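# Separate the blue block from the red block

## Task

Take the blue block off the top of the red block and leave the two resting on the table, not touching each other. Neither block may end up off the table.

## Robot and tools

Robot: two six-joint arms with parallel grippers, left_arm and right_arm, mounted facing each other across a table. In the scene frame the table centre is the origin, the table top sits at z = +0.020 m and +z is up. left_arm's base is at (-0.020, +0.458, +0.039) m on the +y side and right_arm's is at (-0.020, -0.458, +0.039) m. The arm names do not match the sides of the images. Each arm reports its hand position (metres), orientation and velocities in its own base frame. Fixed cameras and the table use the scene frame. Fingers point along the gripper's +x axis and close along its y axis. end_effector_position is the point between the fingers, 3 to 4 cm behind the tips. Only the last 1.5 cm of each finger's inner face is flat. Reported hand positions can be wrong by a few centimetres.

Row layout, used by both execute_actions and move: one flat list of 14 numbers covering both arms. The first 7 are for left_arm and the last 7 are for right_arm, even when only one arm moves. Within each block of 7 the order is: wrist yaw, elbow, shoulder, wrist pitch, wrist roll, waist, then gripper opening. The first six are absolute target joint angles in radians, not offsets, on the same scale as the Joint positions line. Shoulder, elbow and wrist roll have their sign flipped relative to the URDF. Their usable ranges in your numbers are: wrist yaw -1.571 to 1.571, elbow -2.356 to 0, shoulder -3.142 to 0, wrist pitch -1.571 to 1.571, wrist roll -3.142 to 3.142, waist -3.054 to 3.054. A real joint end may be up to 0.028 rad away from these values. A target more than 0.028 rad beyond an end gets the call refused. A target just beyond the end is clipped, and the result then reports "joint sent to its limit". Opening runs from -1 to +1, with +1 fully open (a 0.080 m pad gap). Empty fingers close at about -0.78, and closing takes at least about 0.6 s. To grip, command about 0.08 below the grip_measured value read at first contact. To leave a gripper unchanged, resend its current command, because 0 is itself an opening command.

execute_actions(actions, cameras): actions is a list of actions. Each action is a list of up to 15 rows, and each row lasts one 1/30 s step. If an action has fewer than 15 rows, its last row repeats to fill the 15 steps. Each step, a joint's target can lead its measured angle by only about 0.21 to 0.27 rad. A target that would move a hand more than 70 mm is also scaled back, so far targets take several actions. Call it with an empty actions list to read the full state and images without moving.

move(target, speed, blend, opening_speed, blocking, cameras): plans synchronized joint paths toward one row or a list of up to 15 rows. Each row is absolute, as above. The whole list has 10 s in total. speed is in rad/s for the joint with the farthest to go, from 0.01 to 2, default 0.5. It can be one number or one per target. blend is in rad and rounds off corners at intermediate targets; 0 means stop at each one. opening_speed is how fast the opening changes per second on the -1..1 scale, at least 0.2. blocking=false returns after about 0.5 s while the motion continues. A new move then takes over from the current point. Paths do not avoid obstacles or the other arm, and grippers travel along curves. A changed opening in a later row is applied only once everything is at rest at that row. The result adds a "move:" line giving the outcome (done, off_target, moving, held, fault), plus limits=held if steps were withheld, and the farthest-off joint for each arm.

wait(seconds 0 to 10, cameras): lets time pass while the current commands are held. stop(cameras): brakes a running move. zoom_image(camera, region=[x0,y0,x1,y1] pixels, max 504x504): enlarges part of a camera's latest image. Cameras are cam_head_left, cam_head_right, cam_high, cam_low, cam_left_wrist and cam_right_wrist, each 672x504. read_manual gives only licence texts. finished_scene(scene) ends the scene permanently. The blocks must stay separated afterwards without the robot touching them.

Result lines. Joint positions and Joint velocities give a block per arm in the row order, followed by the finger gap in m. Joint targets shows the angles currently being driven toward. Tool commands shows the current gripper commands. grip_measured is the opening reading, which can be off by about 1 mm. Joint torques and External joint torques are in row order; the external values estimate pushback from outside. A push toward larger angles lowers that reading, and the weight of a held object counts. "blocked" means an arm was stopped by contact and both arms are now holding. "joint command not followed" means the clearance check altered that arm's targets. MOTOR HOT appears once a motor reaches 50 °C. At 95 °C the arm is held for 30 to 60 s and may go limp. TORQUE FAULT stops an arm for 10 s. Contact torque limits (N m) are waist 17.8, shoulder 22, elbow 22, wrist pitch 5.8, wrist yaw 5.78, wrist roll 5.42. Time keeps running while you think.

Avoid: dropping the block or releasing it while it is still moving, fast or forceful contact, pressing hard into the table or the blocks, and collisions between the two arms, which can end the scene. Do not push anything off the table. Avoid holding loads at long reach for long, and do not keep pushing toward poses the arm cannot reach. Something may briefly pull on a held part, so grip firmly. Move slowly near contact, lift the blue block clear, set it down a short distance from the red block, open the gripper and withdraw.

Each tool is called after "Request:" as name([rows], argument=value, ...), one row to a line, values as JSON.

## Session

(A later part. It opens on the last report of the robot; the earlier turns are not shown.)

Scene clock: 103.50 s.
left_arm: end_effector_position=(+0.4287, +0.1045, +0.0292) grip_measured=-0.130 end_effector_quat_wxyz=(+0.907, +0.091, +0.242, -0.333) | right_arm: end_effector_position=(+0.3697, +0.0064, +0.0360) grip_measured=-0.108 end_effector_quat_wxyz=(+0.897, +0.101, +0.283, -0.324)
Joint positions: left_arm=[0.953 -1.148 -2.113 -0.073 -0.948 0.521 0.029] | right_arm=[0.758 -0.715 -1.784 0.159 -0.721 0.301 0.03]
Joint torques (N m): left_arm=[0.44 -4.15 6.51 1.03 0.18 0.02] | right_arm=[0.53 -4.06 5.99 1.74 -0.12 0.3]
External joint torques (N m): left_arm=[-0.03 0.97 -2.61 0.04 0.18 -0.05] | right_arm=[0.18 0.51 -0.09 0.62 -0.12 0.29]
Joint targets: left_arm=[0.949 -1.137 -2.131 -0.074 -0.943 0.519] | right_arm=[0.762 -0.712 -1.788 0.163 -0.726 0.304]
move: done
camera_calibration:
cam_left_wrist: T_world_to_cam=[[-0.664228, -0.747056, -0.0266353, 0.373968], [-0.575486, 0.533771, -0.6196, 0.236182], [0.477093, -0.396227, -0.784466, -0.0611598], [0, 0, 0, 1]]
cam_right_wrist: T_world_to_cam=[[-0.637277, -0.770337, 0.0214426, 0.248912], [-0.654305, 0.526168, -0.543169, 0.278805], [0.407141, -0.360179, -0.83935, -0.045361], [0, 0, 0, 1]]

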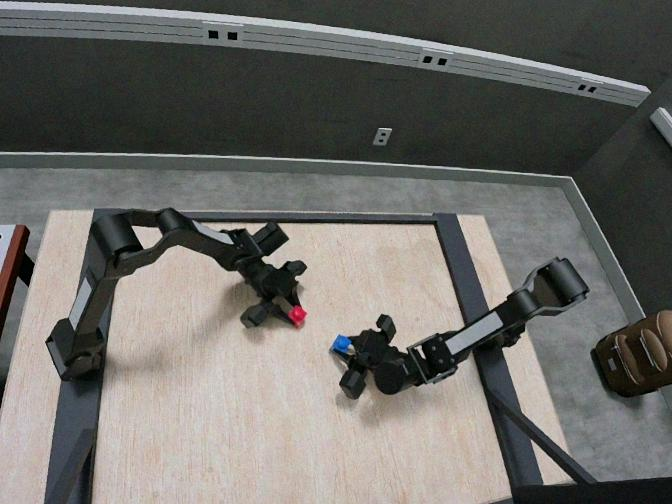

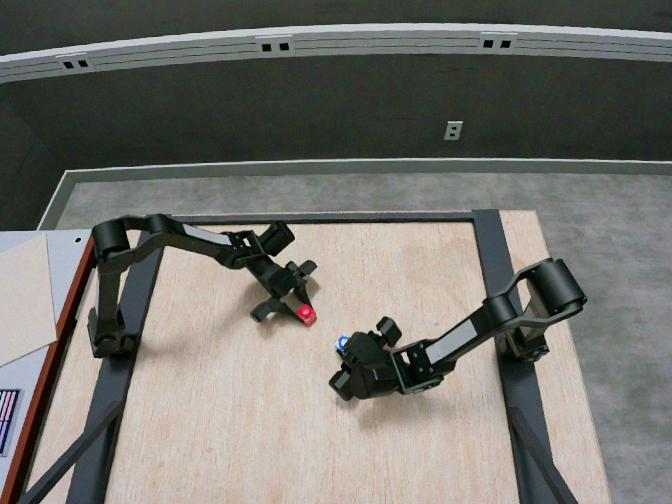

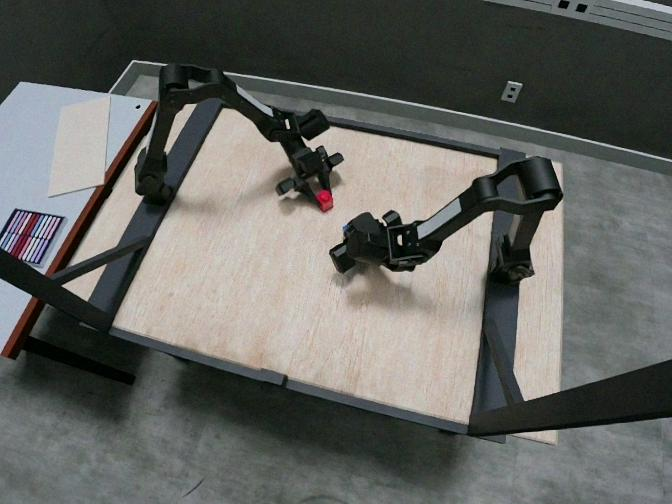

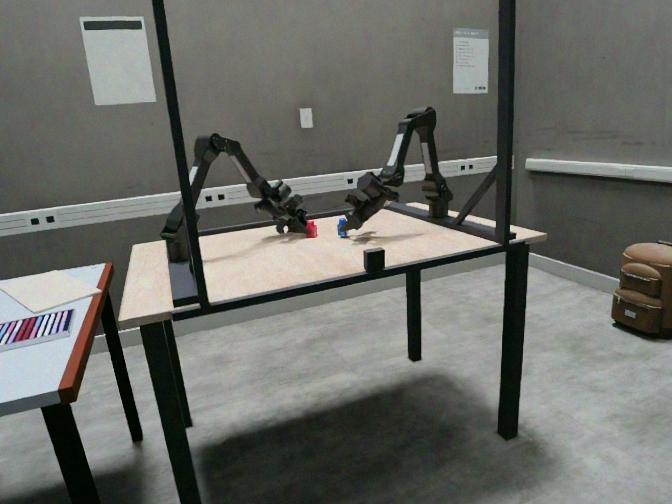

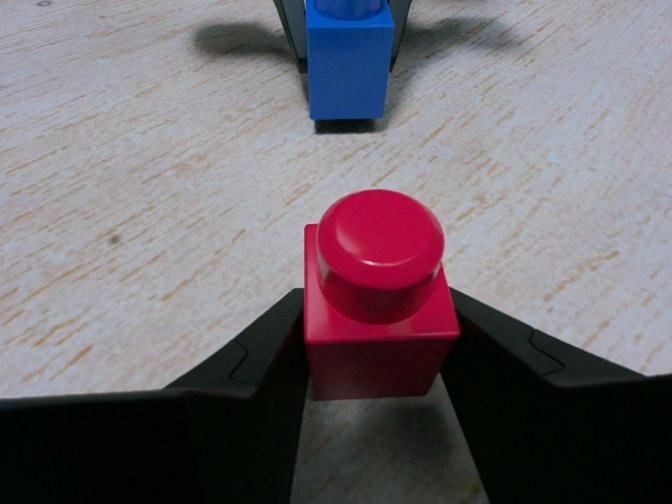

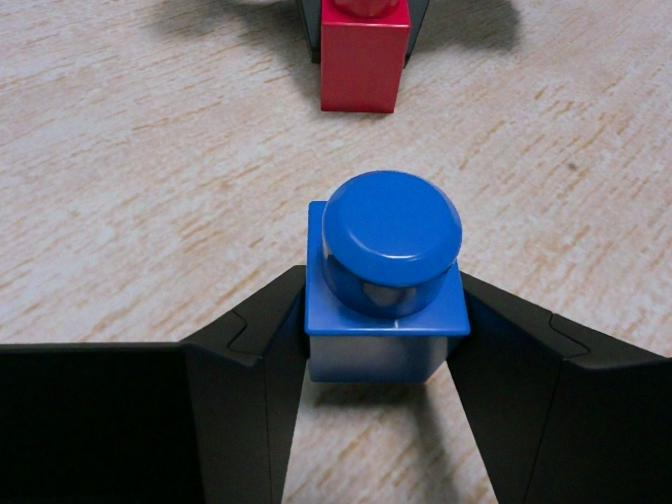

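Request:
move(target=[0.949,-1.1374,-2.131,-0.0743,-0.9431,0.5195,-0.22,0.762,-0.712,-1.810,0.185,-0.726,0.304,-0.22], speed=0.06, cameras=["cam_left_wrist"])

Request:
zoom_image(camera="cam_left_wrist", region=[250, 0, 450, 180])

Scene clock: 106.60 s.
left_arm: end_effector_position=(+0.4287, +0.1045, +0.0292) grip_measured=-0.130 end_effector_quat_wxyz=(+0.907, +0.091, +0.242, -0.333) | right_arm: end_effector_position=(+0.3712, +0.0068, +0.0312) grip_measured=-0.108 end_effector_quat_wxyz=(+0.897, +0.101, +0.283, -0.324)
Joint positions: left_arm=[0.953 -1.148 -2.113 -0.073 -0.948 0.521 0.029] | right_arm=[0.758 -0.715 -1.805 0.181 -0.721 0.301 0.03]
Joint torques (N m): left_arm=[0.45 -4.07 6.64 1.07 0.19 -0.06] | right_arm=[0.55 -4.04 6.06 1.73 -0.15 0.24]
External joint torques (N m): left_arm=[-0.03 1.11 -2.55 0.07 0.19 -0.07] | right_arm=[0.2 0.42 -0.09 0.63 -0.14 0.26]
Joint targets: left_arm=[0.949 -1.137 -2.131 -0.074 -0.943 0.519] | right_arm=[0.762 -0.712 -1.810 0.185 -0.726 0.304]
move: done
camera_calibration:
cam_left_wrist: T_world_to_cam=[[-0.664228, -0.747056, -0.0266353, 0.373968], [-0.575486, 0.533771, -0.6196, 0.236182], [0.477093, -0.396227, -0.784466, -0.0611598], [0, 0, 0, 1]]
Images, in order: cam_left_wrist.

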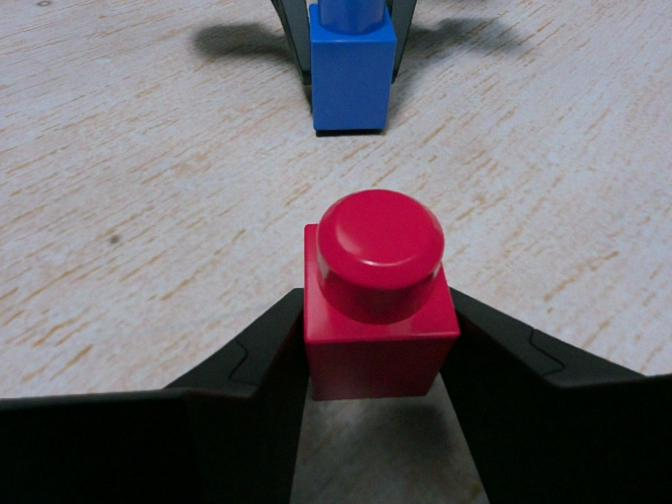

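Scaled by 2.520.

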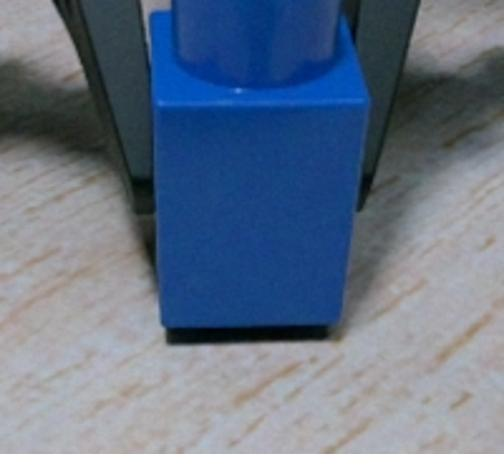

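Request:
move(target=[0.949,-1.1374,-2.131,-0.0743,-0.9431,0.5195,-0.22,0.762,-0.712,-1.823,0.198,-0.726,0.304,-0.22], speed=0.05, cameras=["cam_left_wrist"])

Request:
zoom_image(camera="cam_left_wrist", region=[250, 0, 450, 180])

Scene clock: 108.13 s.
left_arm: end_effector_position=(+0.4287, +0.1045, +0.0292) grip_measured=-0.130 end_effector_quat_wxyz=(+0.907, +0.091, +0.242, -0.333) | right_arm: end_effector_position=(+0.3720, +0.0071, +0.0282) grip_measured=-0.108 end_effector_quat_wxyz=(+0.897, +0.101, +0.283, -0.324)
Joint positions: left_arm=[0.953 -1.148 -2.113 -0.073 -0.948 0.521 0.029] | right_arm=[0.758 -0.715 -1.818 0.194 -0.721 0.301 0.03]
Joint torques (N m): left_arm=[0.42 -4.13 6.54 1.06 0.18 -0.04] | right_arm=[0.54 -4 6.14 1.69 -0.16 0.32]
External joint torques (N m): left_arm=[-0.06 1.03 -2.64 0.05 0.18 0.01] | right_arm=[0.19 0.44 -0.06 0.58 -0.15 0.36]
Joint targets: left_arm=[0.949 -1.137 -2.131 -0.074 -0.943 0.519] | right_arm=[0.762 -0.712 -1.823 0.198 -0.726 0.304]
move: done
camera_calibration:
cam_left_wrist: T_world_to_cam=[[-0.664228, -0.747056, -0.0266353, 0.373968], [-0.575486, 0.533771, -0.6196, 0.236182], [0.477093, -0.396227, -0.784466, -0.0611598], [0, 0, 0, 1]]
Images, in order: cam_left_wrist.

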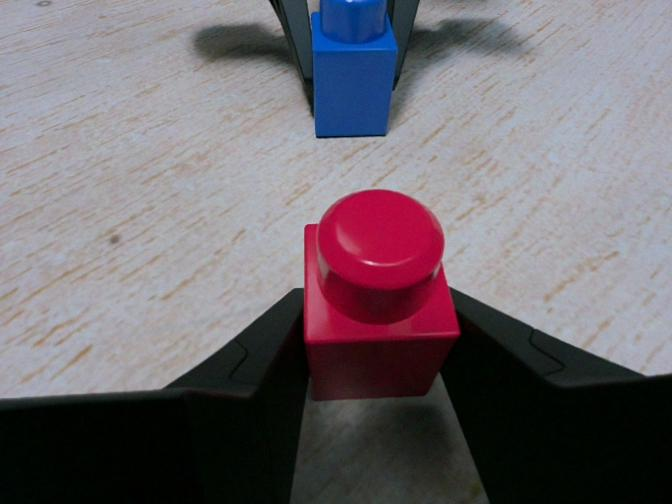

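Scaled by 2.520.

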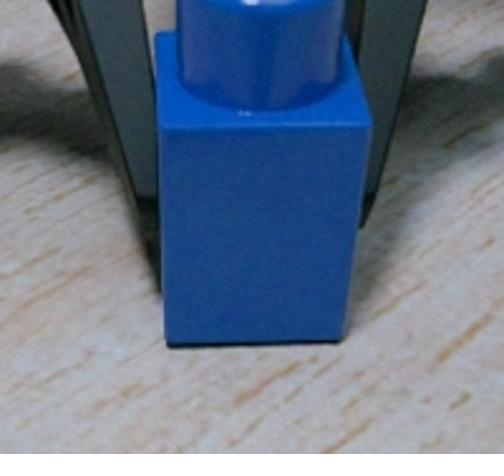

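Request:
move([
  [0.949,-1.1374,-2.131,-0.0743,-0.9431,0.5195,-0.22,0.762,-0.712,-1.829,0.204,-0.726,0.304,-0.22],
  [0.949,-1.1374,-2.131,-0.0743,-0.9431,0.5195,0.9,0.762,-0.712,-1.829,0.204,-0.726,0.304,0.9],
  [1.0044,-1.1755,-2.0611,-0.297,-1.1115,0.620,0.9,0.850,-0.699,-1.625,-0.1265,-0.9217,0.462,0.9],
], speed=[0.05,0.3,0.3], opening_speed=1.2)

Scene clock: 114.43 s.
left_arm: end_effector_position=(+0.3982, +0.1278, +0.0385) grip_measured=+0.897 end_effector_quat_wxyz=(+0.904, +0.076, +0.252, -0.338) | right_arm: end_effector_position=(+0.3310, +0.0379, +0.0598) grip_measured=+0.897 end_effector_quat_wxyz=(+0.895, +0.100, +0.286, -0.326)
Joint positions: left_arm=[0.998 -1.165 -2.075 -0.295 -1.106 0.618 0.075] | right_arm=[0.846 -0.703 -1.636 -0.125 -0.916 0.459 0.075]
Joint torques (N m): left_arm=[0.9 -6.47 9.91 0.8 -0.19 0.44] | right_arm=[0.65 -4.41 7.04 1.12 -0.15 0.16]
External joint torques (N m): left_arm=[0.37 -1.36 0.97 0.03 -0.19 0.34] | right_arm=[0.23 0.46 1.7 0.19 -0.14 0.16]
Joint targets: left_arm=[1.004 -1.175 -2.061 -0.297 -1.112 0.620] | right_arm=[0.850 -0.699 -1.625 -0.126 -0.922 0.462]
move: done
camera_calibration:
cam_left_wrist: T_world_to_cam=[[-0.666266, -0.745655, 0.00939265, 0.370635], [-0.592935, 0.522084, -0.613072, 0.220134], [0.452236, -0.414038, -0.789971, -0.0177021], [0, 0, 0, 1]]
cam_right_wrist: T_world_to_cam=[[-0.639779, -0.768072, 0.027344, 0.248348], [-0.656991, 0.528098, -0.538029, 0.250328], [0.398805, -0.362184, -0.842483, 0.00474575], [0, 0, 0, 1]]

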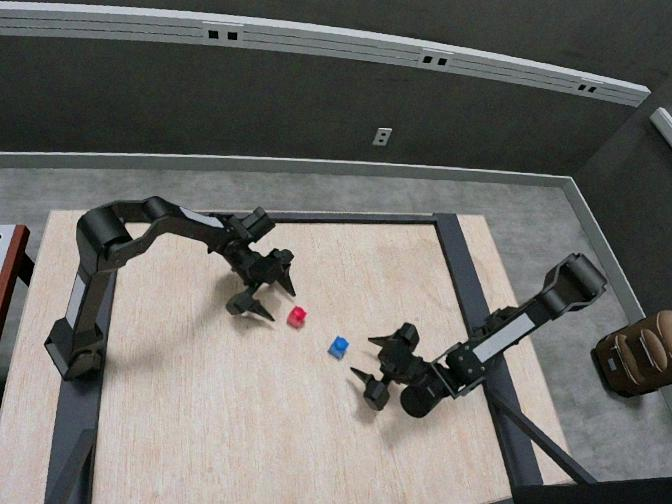

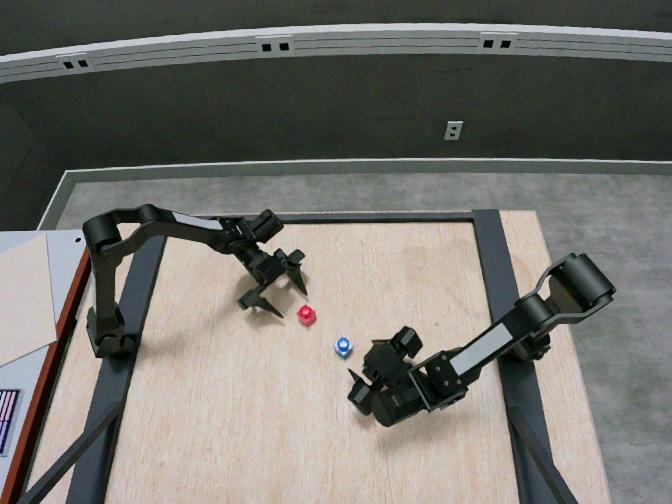

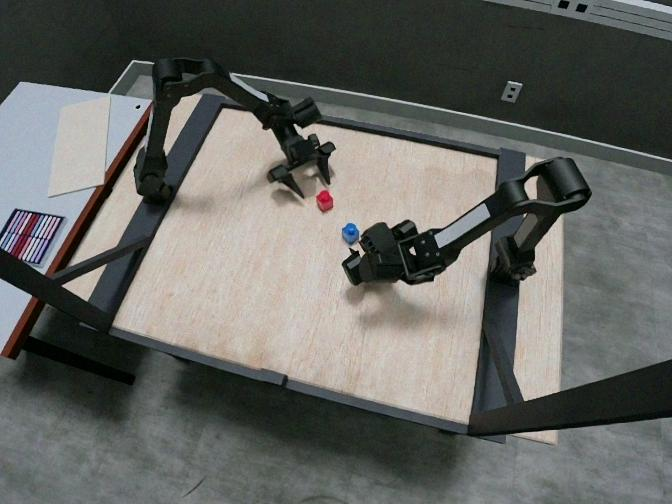

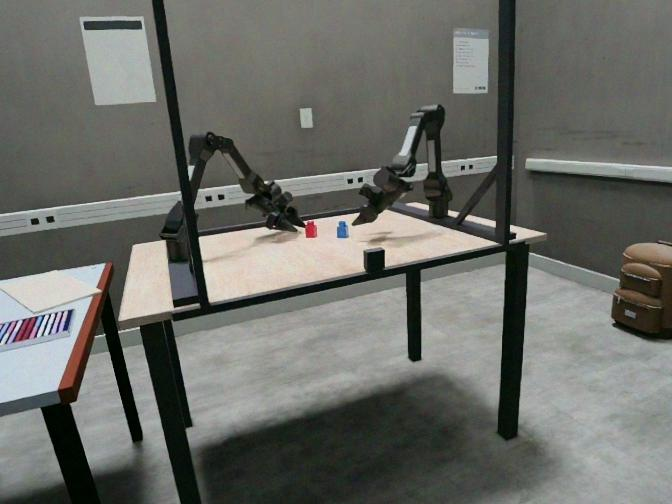

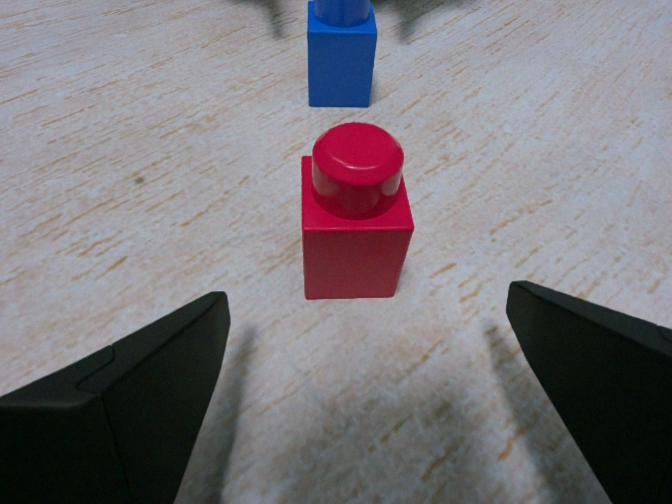

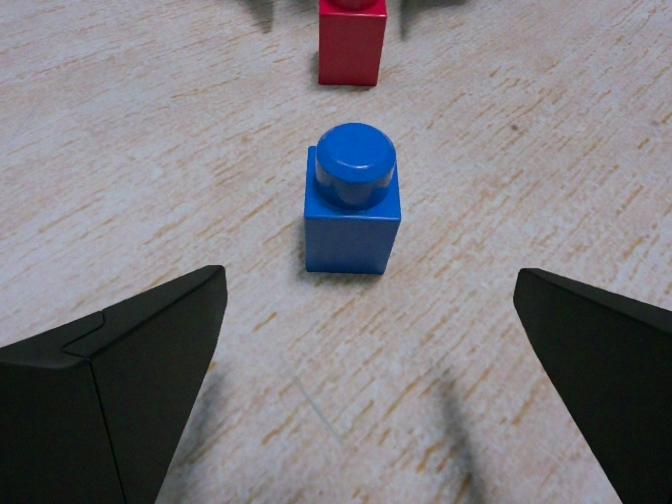

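Request:
finished_scene(scene=1)

The scene is finished: the task was done.


## Next scene

The same job, from a new start.

Request:
execute_actions(actions=[])

Scene clock: 0.00 s.
left_arm: end_effector_position=(+0.2973, -0.2831, +0.2970) grip_measured=+0.989 end_effector_quat_wxyz=(+0.955, +0.053, +0.289, -0.025) | right_arm: end_effector_position=(+0.3371, -0.1170, +0.2446) grip_measured=+1.000 end_effector_quat_wxyz=(+0.875, +0.298, +0.379, +0.039)
Joint names: [wrist yaw, elbow, shoulder, wrist pitch, wrist roll, waist]
Joint positions: left_arm=[-0.774 -1.685 -1.658 -0.916 0.607 -1.02 0.08] | right_arm=[-0.705 -1.359 -1.473 -0.885 -0.012 -0.611 0.08]
Joint velocities: within noise
Joint torques (N m): no reading
External joint torques (N m): no reading
Heat: left arm: hottest wrist yaw 36 °C (+0.0 °C/min); right arm: hottest wrist pitch 38 °C (+0.0 °C/min).
Joint targets: left_arm=[-0.775 -1.684 -1.659 -0.916 0.607 -1.020] | right_arm=[-0.706 -1.363 -1.470 -0.884 -0.012 -0.611]
Tool commands: left_gripper/opening=+0.988879 right_gripper/opening=+1.0
camera_calibration:
cam_left_wrist: T_world_to_cam=[[-0.102088, -0.988895, -0.108001, -0.207156], [-0.816098, 0.145337, -0.55934, 0.477011], [0.568825, 0.0310382, -0.821873, 0.162828], [0, 0, 0, 1]] pos_world=[0.27552, -0.279237, 0.378262]
cam_right_wrist: T_world_to_cam=[[-0.152914, -0.830397, -0.535778, 0.0946103], [-0.905573, 0.334809, -0.260461, 0.428805], [0.39567, 0.445358, -0.803182, 0.187823], [0, 0, 0, 1]] pos_world=[0.328465, -0.148652, 0.313233]

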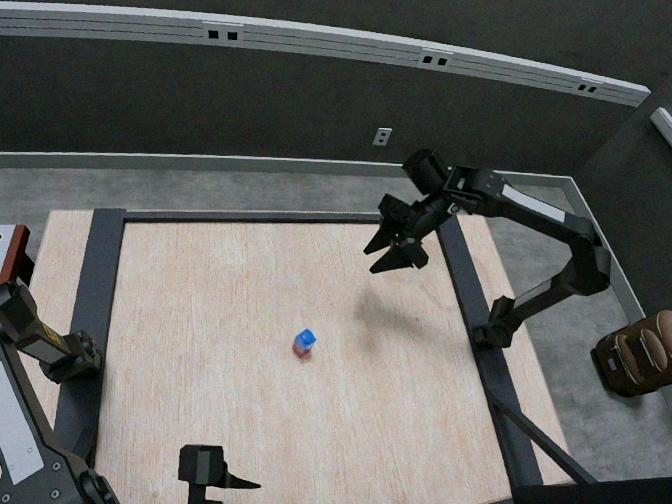

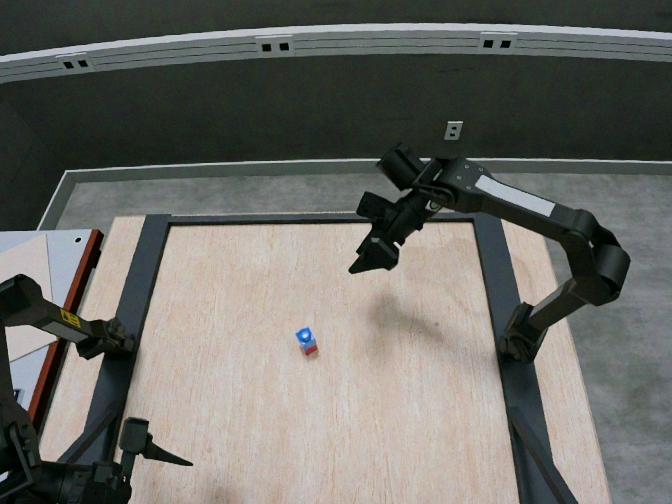

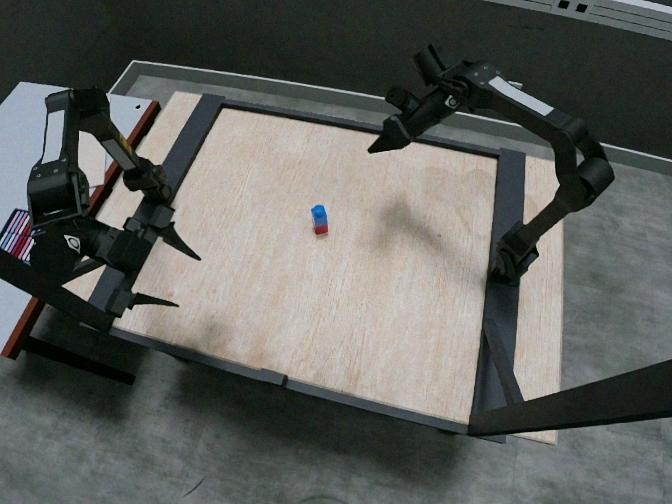

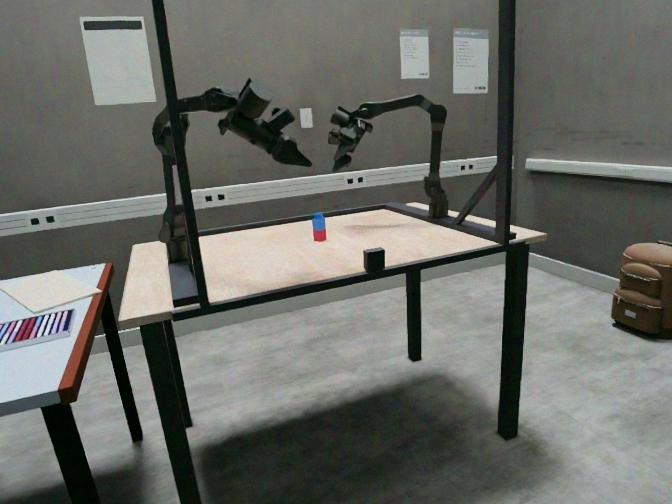

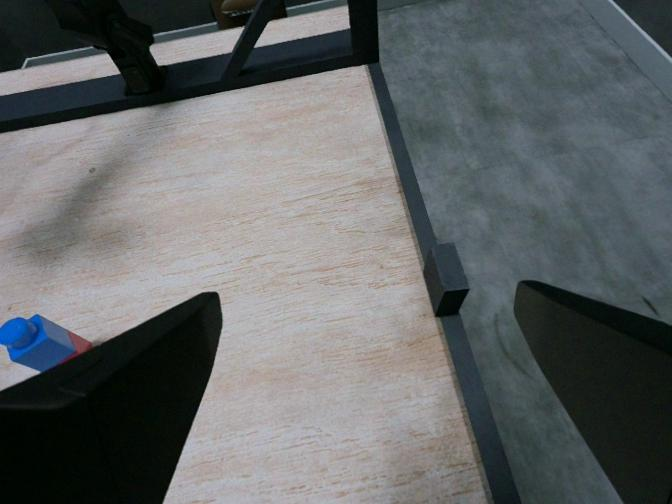

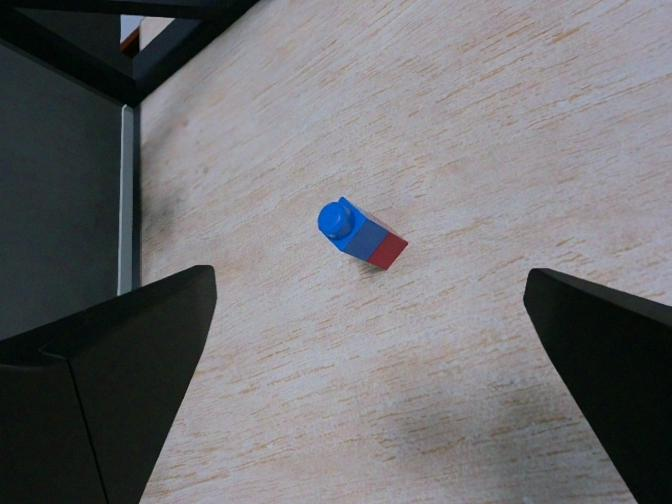

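Request:
zoom_image(camera="cam_right_wrist", region=[310, 185, 420, 280])

Request:
zoom_image(camera="cam_left_wrist", region=[0, 300, 110, 390])

Request:
zoom_image(camera="cam_head_right", region=[282, 314, 332, 364])

Request:
zoom_image(camera="cam_head_left", region=[280, 318, 330, 368])

Request:
zoom_image(camera="cam_high", region=[295, 195, 345, 245])

Scaled by 4.582.

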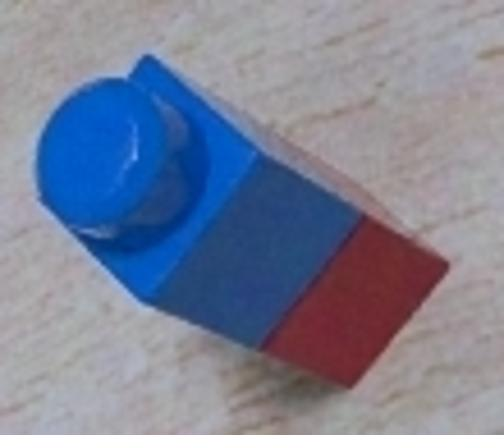

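Scaled by 4.582.

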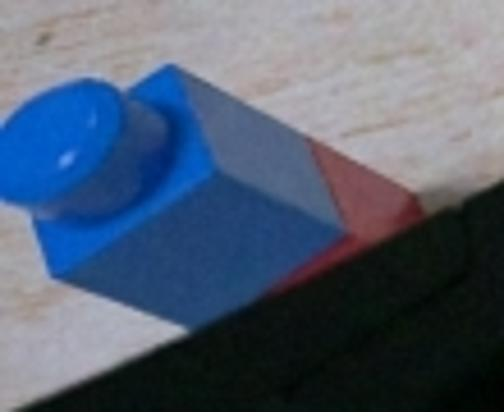

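Scaled by 10.080.

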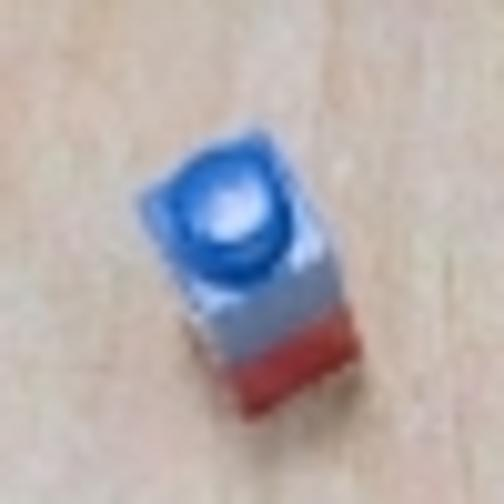

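Scaled by 10.080.

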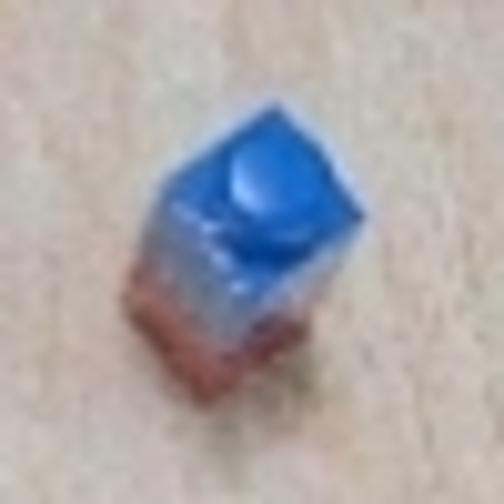

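Scaled by 10.080.

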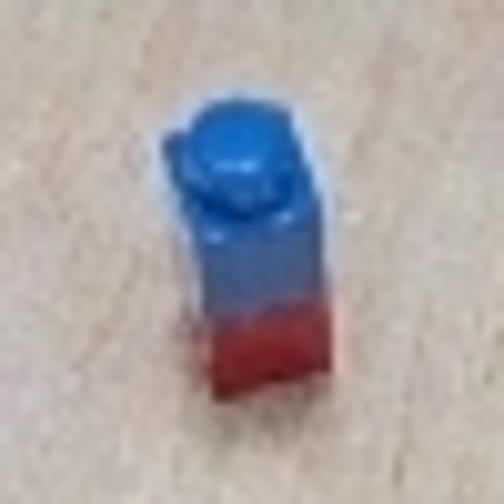

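Request:
move(target=[-0.8055,-0.7664,-1.7473,0.1744,0.6451,-0.3559,1,-0.7905,-1.0716,-1.7888,-0.236,0.7856,-0.4219,1], speed=0.8, cameras=["cam_left_wrist","cam_right_wrist","cam_low"])

Request:
zoom_image(camera="cam_left_wrist", region=[240, 40, 480, 340])

Request:
zoom_image(camera="cam_right_wrist", region=[240, 40, 480, 340])

Scene clock: 11.47 s.
left_arm: end_effector_position=(+0.3894, -0.0297, +0.0763) grip_measured=+0.989 end_effector_quat_wxyz=(+0.921, -0.085, +0.240, +0.294) | right_arm: end_effector_position=(+0.4108, -0.0687, +0.1064) grip_measured=+1.000 end_effector_quat_wxyz=(+0.908, -0.093, +0.286, +0.291)
Joint positions: left_arm=[-0.8 -0.778 -1.735 0.173 0.639 -0.356 0.08] | right_arm=[-0.786 -1.076 -1.784 -0.24 0.781 -0.424 0.08]
Joint torques (N m): left_arm=[-0.64 -4.31 4.91 1.7 0.2 0.2] | right_arm=[-0.54 -5.17 7.07 1.65 0.19 0.38]
External joint torques (N m): left_arm=[-0.28 1.19 -1.9 0.4 0.2 0.19] | right_arm=[-0.16 0.35 -0.02 0.61 0.19 0.33]
Joint targets: left_arm=[-0.806 -0.767 -1.747 0.175 0.645 -0.356] | right_arm=[-0.791 -1.072 -1.789 -0.236 0.786 -0.422]
move: done
camera_calibration:
cam_left_wrist: T_world_to_cam=[[0.564708, -0.825257, -0.00746093, -0.233538], [-0.646237, -0.436549, -0.625942, 0.31358], [0.513306, 0.358296, -0.779834, -0.0506492], [0, 0, 0, 1]]
cam_right_wrist: T_world_to_cam=[[0.583099, -0.812099, 0.0221818, -0.288514], [-0.675351, -0.499726, -0.542379, 0.321479], [0.45155, 0.30128, -0.839841, -0.00279492], [0, 0, 0, 1]]
Images, in order: cam_low, cam_left_wrist, cam_right_wrist.

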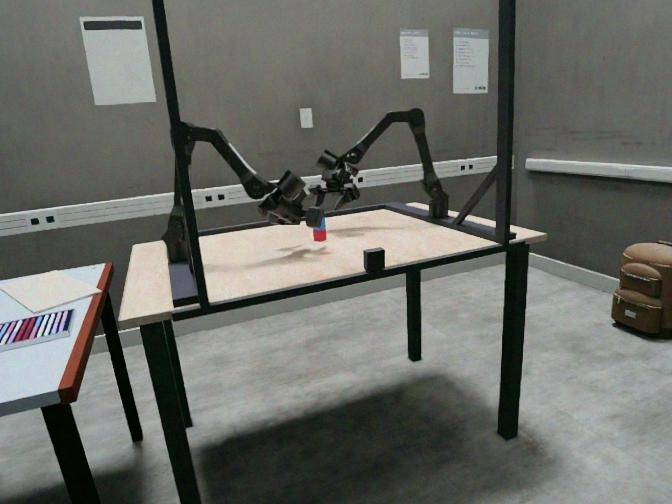

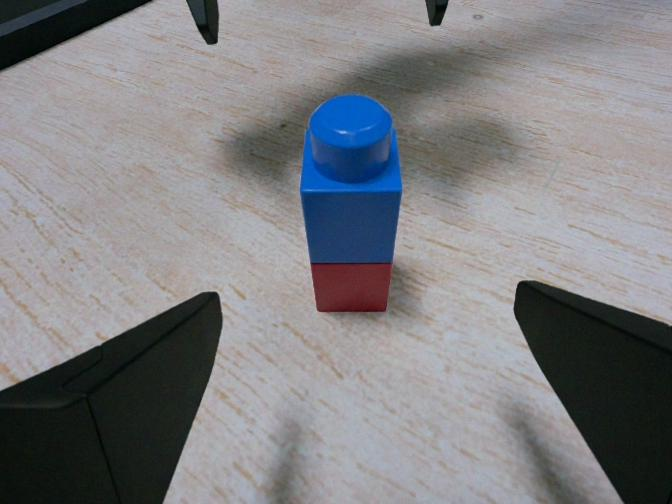

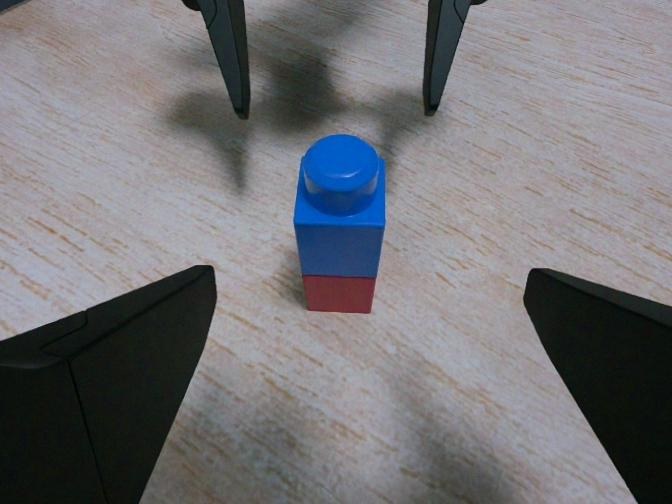

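Scaled by 1.680.

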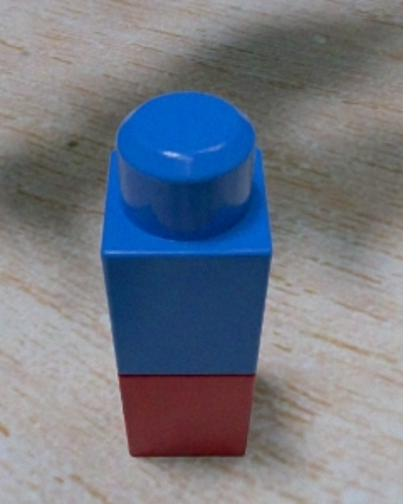

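Scaled by 1.680.

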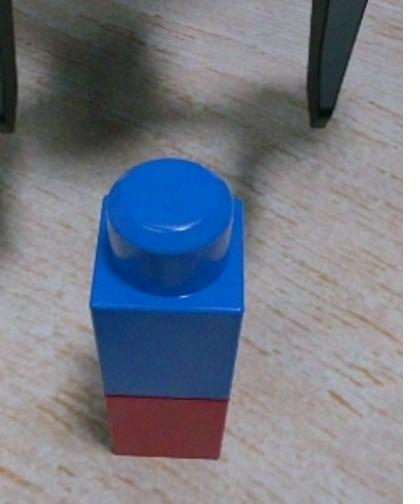

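Request:
move(target=[-0.6719,-0.843,-1.9937,0.452,0.4764,-0.2031,1,-0.694,-1.079,-1.9374,0.0136,0.6198,-0.2862,1], speed=0.25, cameras=["cam_left_wrist","cam_right_wrist"])

Scene clock: 23.27 s.
left_arm: end_effector_position=(+0.4334, +0.0059, +0.0301) grip_measured=+0.989 end_effector_quat_wxyz=(+0.923, -0.078, +0.245, +0.287) | right_arm: end_effector_position=(+0.4500, -0.0329, +0.0680) grip_measured=+1.000 end_effector_quat_wxyz=(+0.910, -0.090, +0.287, +0.287)
Joint positions: left_arm=[-0.677 -0.834 -1.977 0.45 0.482 -0.206 0.08] | right_arm=[-0.696 -1.076 -1.931 0.01 0.625 -0.288 0.08]
Joint torques (N m): left_arm=[-0.15 -5.81 5.53 1.85 -0.19 0.39] | right_arm=[-0.26 -5.65 7.71 1.82 -0.13 0.12]
External joint torques (N m): left_arm=[0.13 -0.92 -2.42 0.44 -0.19 0.38] | right_arm=[0.06 -0.27 -0.25 0.63 -0.13 0.11]
Joint targets: left_arm=[-0.672 -0.843 -1.994 0.452 0.476 -0.203] | right_arm=[-0.694 -1.079 -1.937 0.013 0.620 -0.286]
move: done
camera_calibration:
cam_left_wrist: T_world_to_cam=[[0.549217, -0.835439, -0.0200777, -0.222138], [-0.661828, -0.420165, -0.620843, 0.335116], [0.51024, 0.354265, -0.783678, -0.120569], [0, 0, 0, 1]]
cam_right_wrist: T_world_to_cam=[[0.574471, -0.818312, 0.0186685, -0.277543], [-0.681925, -0.491091, -0.542041, 0.348232], [0.452726, 0.298656, -0.840145, -0.0641292], [0, 0, 0, 1]]
Images, in order: cam_left_wrist, cam_right_wrist.

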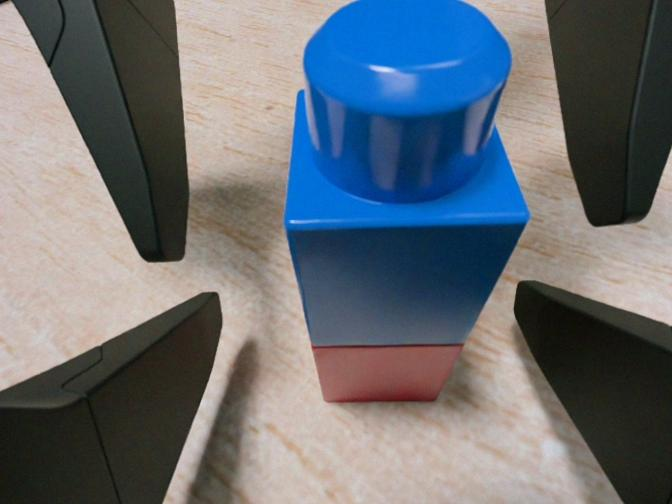

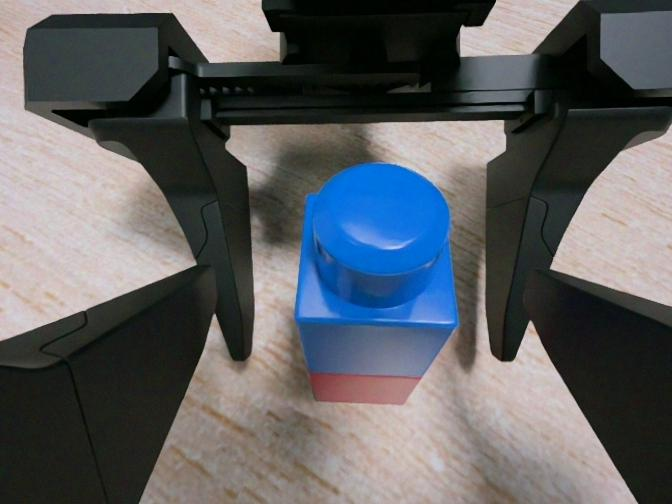

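Request:
move([
  [-0.6719,-0.843,-1.9937,0.452,0.4764,-0.2031,-0.22,-0.694,-1.079,-1.9374,0.0136,0.6198,-0.2862,0.05],
  [-0.6719,-0.843,-1.9937,0.452,0.4764,-0.2031,-0.22,-0.694,-1.079,-1.9374,0.0136,0.6198,-0.2862,-0.22],
  [-0.6719,-0.843,-1.9937,0.452,0.4764,-0.2031,-0.22,-0.694,-1.1758,-1.8416,-0.179,0.6198,-0.2862,-0.22],
], opening_speed=1.2, speed=0.15, cameras=["cam_left_wrist","cam_right_wrist"])

Scene clock: 29.67 s.
left_arm: end_effector_position=(+0.4378, +0.0047, +0.0334) grip_measured=-0.130 end_effector_quat_wxyz=(+0.924, -0.081, +0.240, +0.285) | right_arm: end_effector_position=(+0.4492, -0.0330, +0.1079) grip_measured=-0.104 end_effector_quat_wxyz=(+0.907, -0.086, +0.297, +0.286)
Joint positions: left_arm=[-0.674 -0.848 -1.979 0.451 0.482 -0.206 0.029] | right_arm=[-0.69 -1.166 -1.853 -0.178 0.624 -0.288 0.03]
Joint torques (N m): left_arm=[-0.23 -4.3 5.84 1.76 -0.2 0.33] | right_arm=[-0.47 -7.14 9.73 1.43 -0.14 0.06]
External joint torques (N m): left_arm=[0.05 0.63 -2.22 0.34 -0.2 0.29] | right_arm=[-0.14 -1.41 1.98 0.28 -0.14 -0.04]
Joint targets: left_arm=[-0.672 -0.843 -1.994 0.452 0.477 -0.203] | right_arm=[-0.694 -1.176 -1.841 -0.179 0.620 -0.286]
move: done
camera_calibration:
cam_left_wrist: T_world_to_cam=[[0.547673, -0.836636, -0.00970565, -0.225215], [-0.65499, -0.421489, -0.627164, 0.336817], [0.520618, 0.349838, -0.778827, -0.124472], [0, 0, 0, 1]]
cam_right_wrist: T_world_to_cam=[[0.57209, -0.820176, 0.00493153, -0.275432], [-0.694822, -0.48783, -0.528436, 0.373697], [0.435817, 0.298887, -0.848959, -0.0216721], [0, 0, 0, 1]]
Images, in order: cam_left_wrist, cam_right_wrist.

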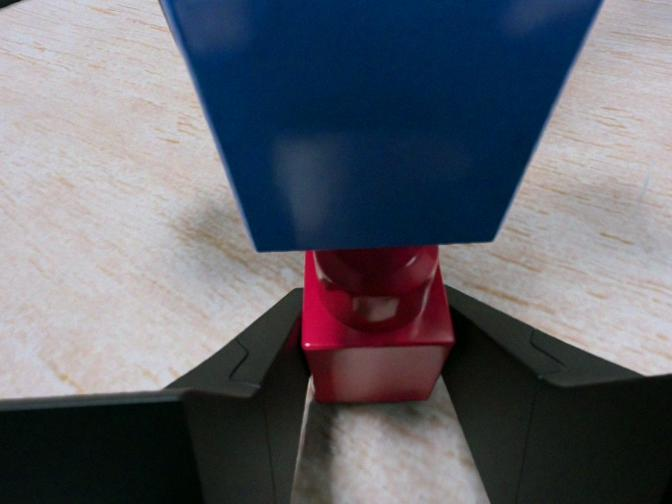

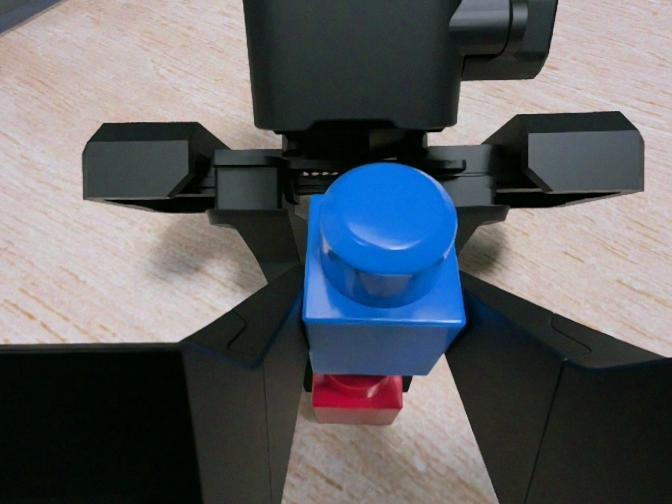

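Request:
move([
  [-0.6719,-0.825,-1.9937,0.452,0.4764,-0.2031,-0.22,-0.863,-0.960,-1.69,-0.345,0.956,-0.573,-0.22],
  [-0.6719,-0.825,-1.9937,0.452,0.4764,-0.2031,-0.22,-0.863,-0.83,-1.884,-0.033,0.956,-0.573,-0.22],
], speed=[0.4,0.25], blend=0.06, cameras=["cam_left_wrist","cam_right_wrist"])

Request:
zoom_image(camera="cam_left_wrist", region=[260, 0, 460, 180])

Scene clock: 36.17 s.
left_arm: end_effector_position=(+0.4343, +0.0054, +0.0299) grip_measured=-0.130 end_effector_quat_wxyz=(+0.923, -0.079, +0.245, +0.285) | right_arm: end_effector_position=(+0.3587, -0.0946, +0.0267) grip_measured=-0.104 end_effector_quat_wxyz=(+0.909, -0.089, +0.289, +0.288)
Joint positions: left_arm=[-0.674 -0.837 -1.979 0.452 0.482 -0.206 0.029] | right_arm=[-0.858 -0.834 -1.879 -0.036 0.952 -0.57 0.03]
Joint torques (N m): left_arm=[-0.24 -3.64 5.79 1.7 -0.18 0.17] | right_arm=[-0.64 -3.91 6.62 1.51 0.17 -0.25]
External joint torques (N m): left_arm=[0.04 1.27 -2.22 0.28 -0.18 0.13] | right_arm=[-0.21 0.55 -0.03 0.62 0.17 -0.21]
Joint targets: left_arm=[-0.672 -0.825 -1.994 0.452 0.477 -0.203] | right_arm=[-0.863 -0.830 -1.884 -0.033 0.956 -0.573]
move: done
camera_calibration:
cam_left_wrist: T_world_to_cam=[[0.547525, -0.836606, -0.0175256, -0.222387], [-0.661749, -0.42008, -0.620985, 0.335382], [0.512157, 0.351602, -0.783627, -0.121763], [0, 0, 0, 1]]
cam_right_wrist: T_world_to_cam=[[0.575883, -0.817393, 0.0150861, -0.275166], [-0.683755, -0.491682, -0.539191, 0.233788], [0.448149, 0.300196, -0.842048, -0.0372128], [0, 0, 0, 1]]
Images, in order: cam_left_wrist, cam_right_wrist.

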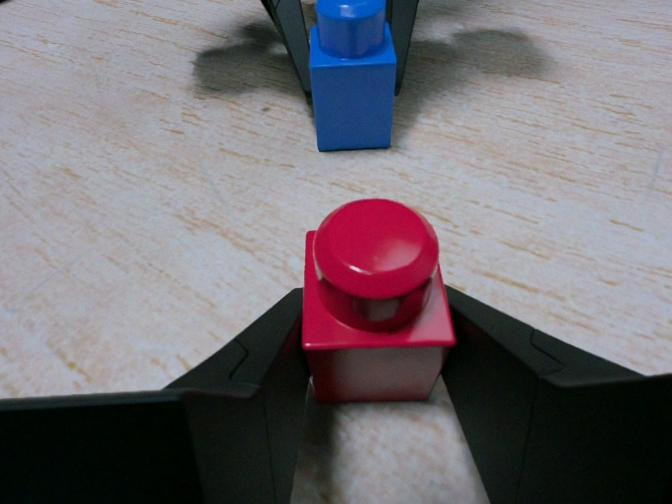

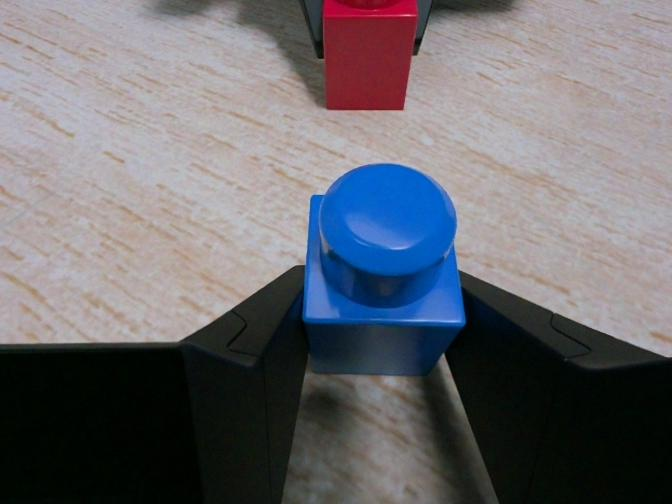

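Scaled by 2.520.

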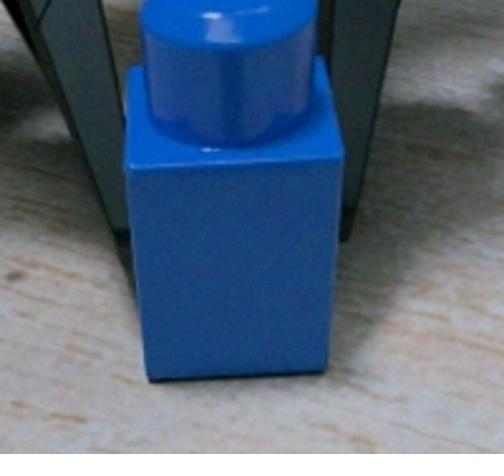

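Request:
move([
  [-0.6719,-0.824,-1.9937,0.452,0.4764,-0.2031,-0.22,-0.863,-0.83,-1.890,-0.027,0.956,-0.573,-0.22],
  [-0.6719,-0.824,-1.9937,0.452,0.4764,-0.2031,0.8,-0.863,-0.83,-1.890,-0.027,0.956,-0.573,0.8],
  [-0.765,-0.784,-1.821,0.258,0.594,-0.31,0.8,-0.9087,-0.8591,-1.7911,-0.2707,1.1158,-0.6865,0.8],
], speed=[0.05,0.3,0.3], opening_speed=1.5, cameras=["cam_left_wrist","cam_right_wrist","cam_head_left"])

Scene clock: 42.73 s.
left_arm: end_effector_position=(+0.4034, -0.0194, +0.0532) grip_measured=+0.797 end_effector_quat_wxyz=(+0.919, -0.077, +0.253, +0.293) | right_arm: end_effector_position=(+0.3279, -0.1146, +0.0443) grip_measured=+0.797 end_effector_quat_wxyz=(+0.907, -0.082, +0.294, +0.289)
Joint positions: left_arm=[-0.758 -0.794 -1.834 0.26 0.588 -0.307 0.071] | right_arm=[-0.904 -0.85 -1.803 -0.269 1.111 -0.684 0.071]
Joint torques (N m): left_arm=[-0.62 -4.03 8.29 1.45 0.23 -0.19] | right_arm=[-0.68 -5.69 8.13 0.91 0.24 -0.33]
External joint torques (N m): left_arm=[-0.28 1.18 1.08 0.13 0.23 -0.23] | right_arm=[-0.2 -1.15 1.91 0.19 0.24 -0.34]
Joint targets: left_arm=[-0.765 -0.784 -1.821 0.258 0.594 -0.310] | right_arm=[-0.909 -0.859 -1.791 -0.271 1.116 -0.687]
move: done
camera_calibration:
cam_left_wrist: T_world_to_cam=[[0.559018, -0.828613, -0.0299962, -0.229601], [-0.667744, -0.428453, -0.608725, 0.32061], [0.491545, 0.360318, -0.792814, -0.0699945], [0, 0, 0, 1]]
cam_right_wrist: T_world_to_cam=[[0.573784, -0.819005, -0.00163321, -0.272774], [-0.69252, -0.484104, -0.534846, 0.215993], [0.437251, 0.308017, -0.844948, 0.00206496], [0, 0, 0, 1]]
Images, in order: cam_head_left, cam_left_wrist, cam_right_wrist.

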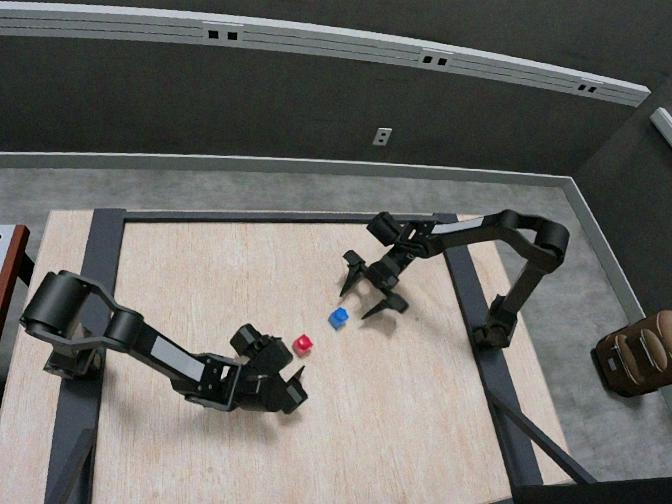

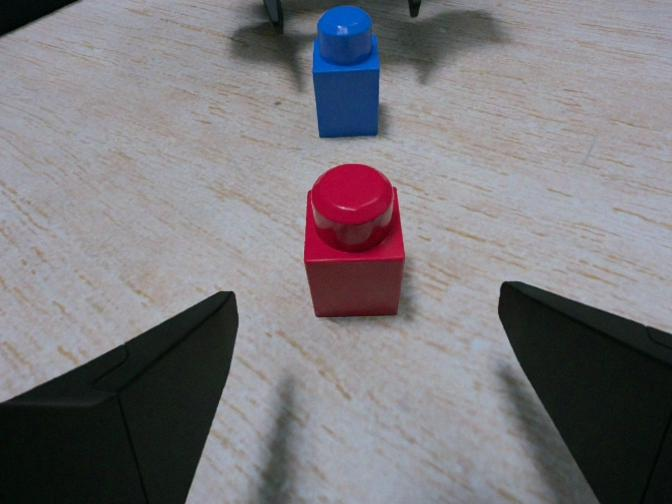

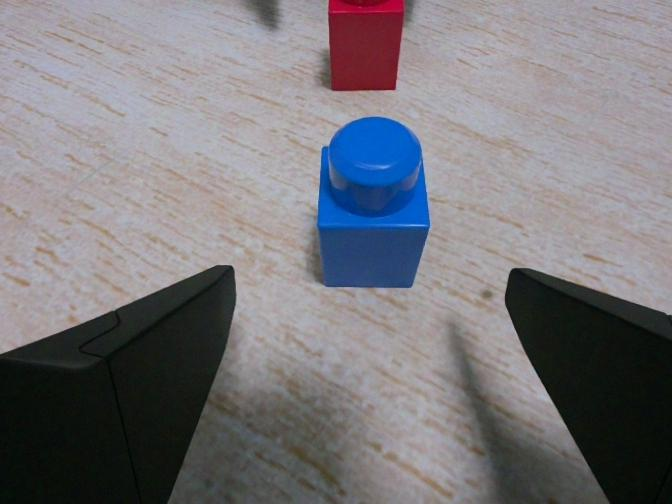

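Request:
finished_scene(scene=2)

The scene is finished: the task was done.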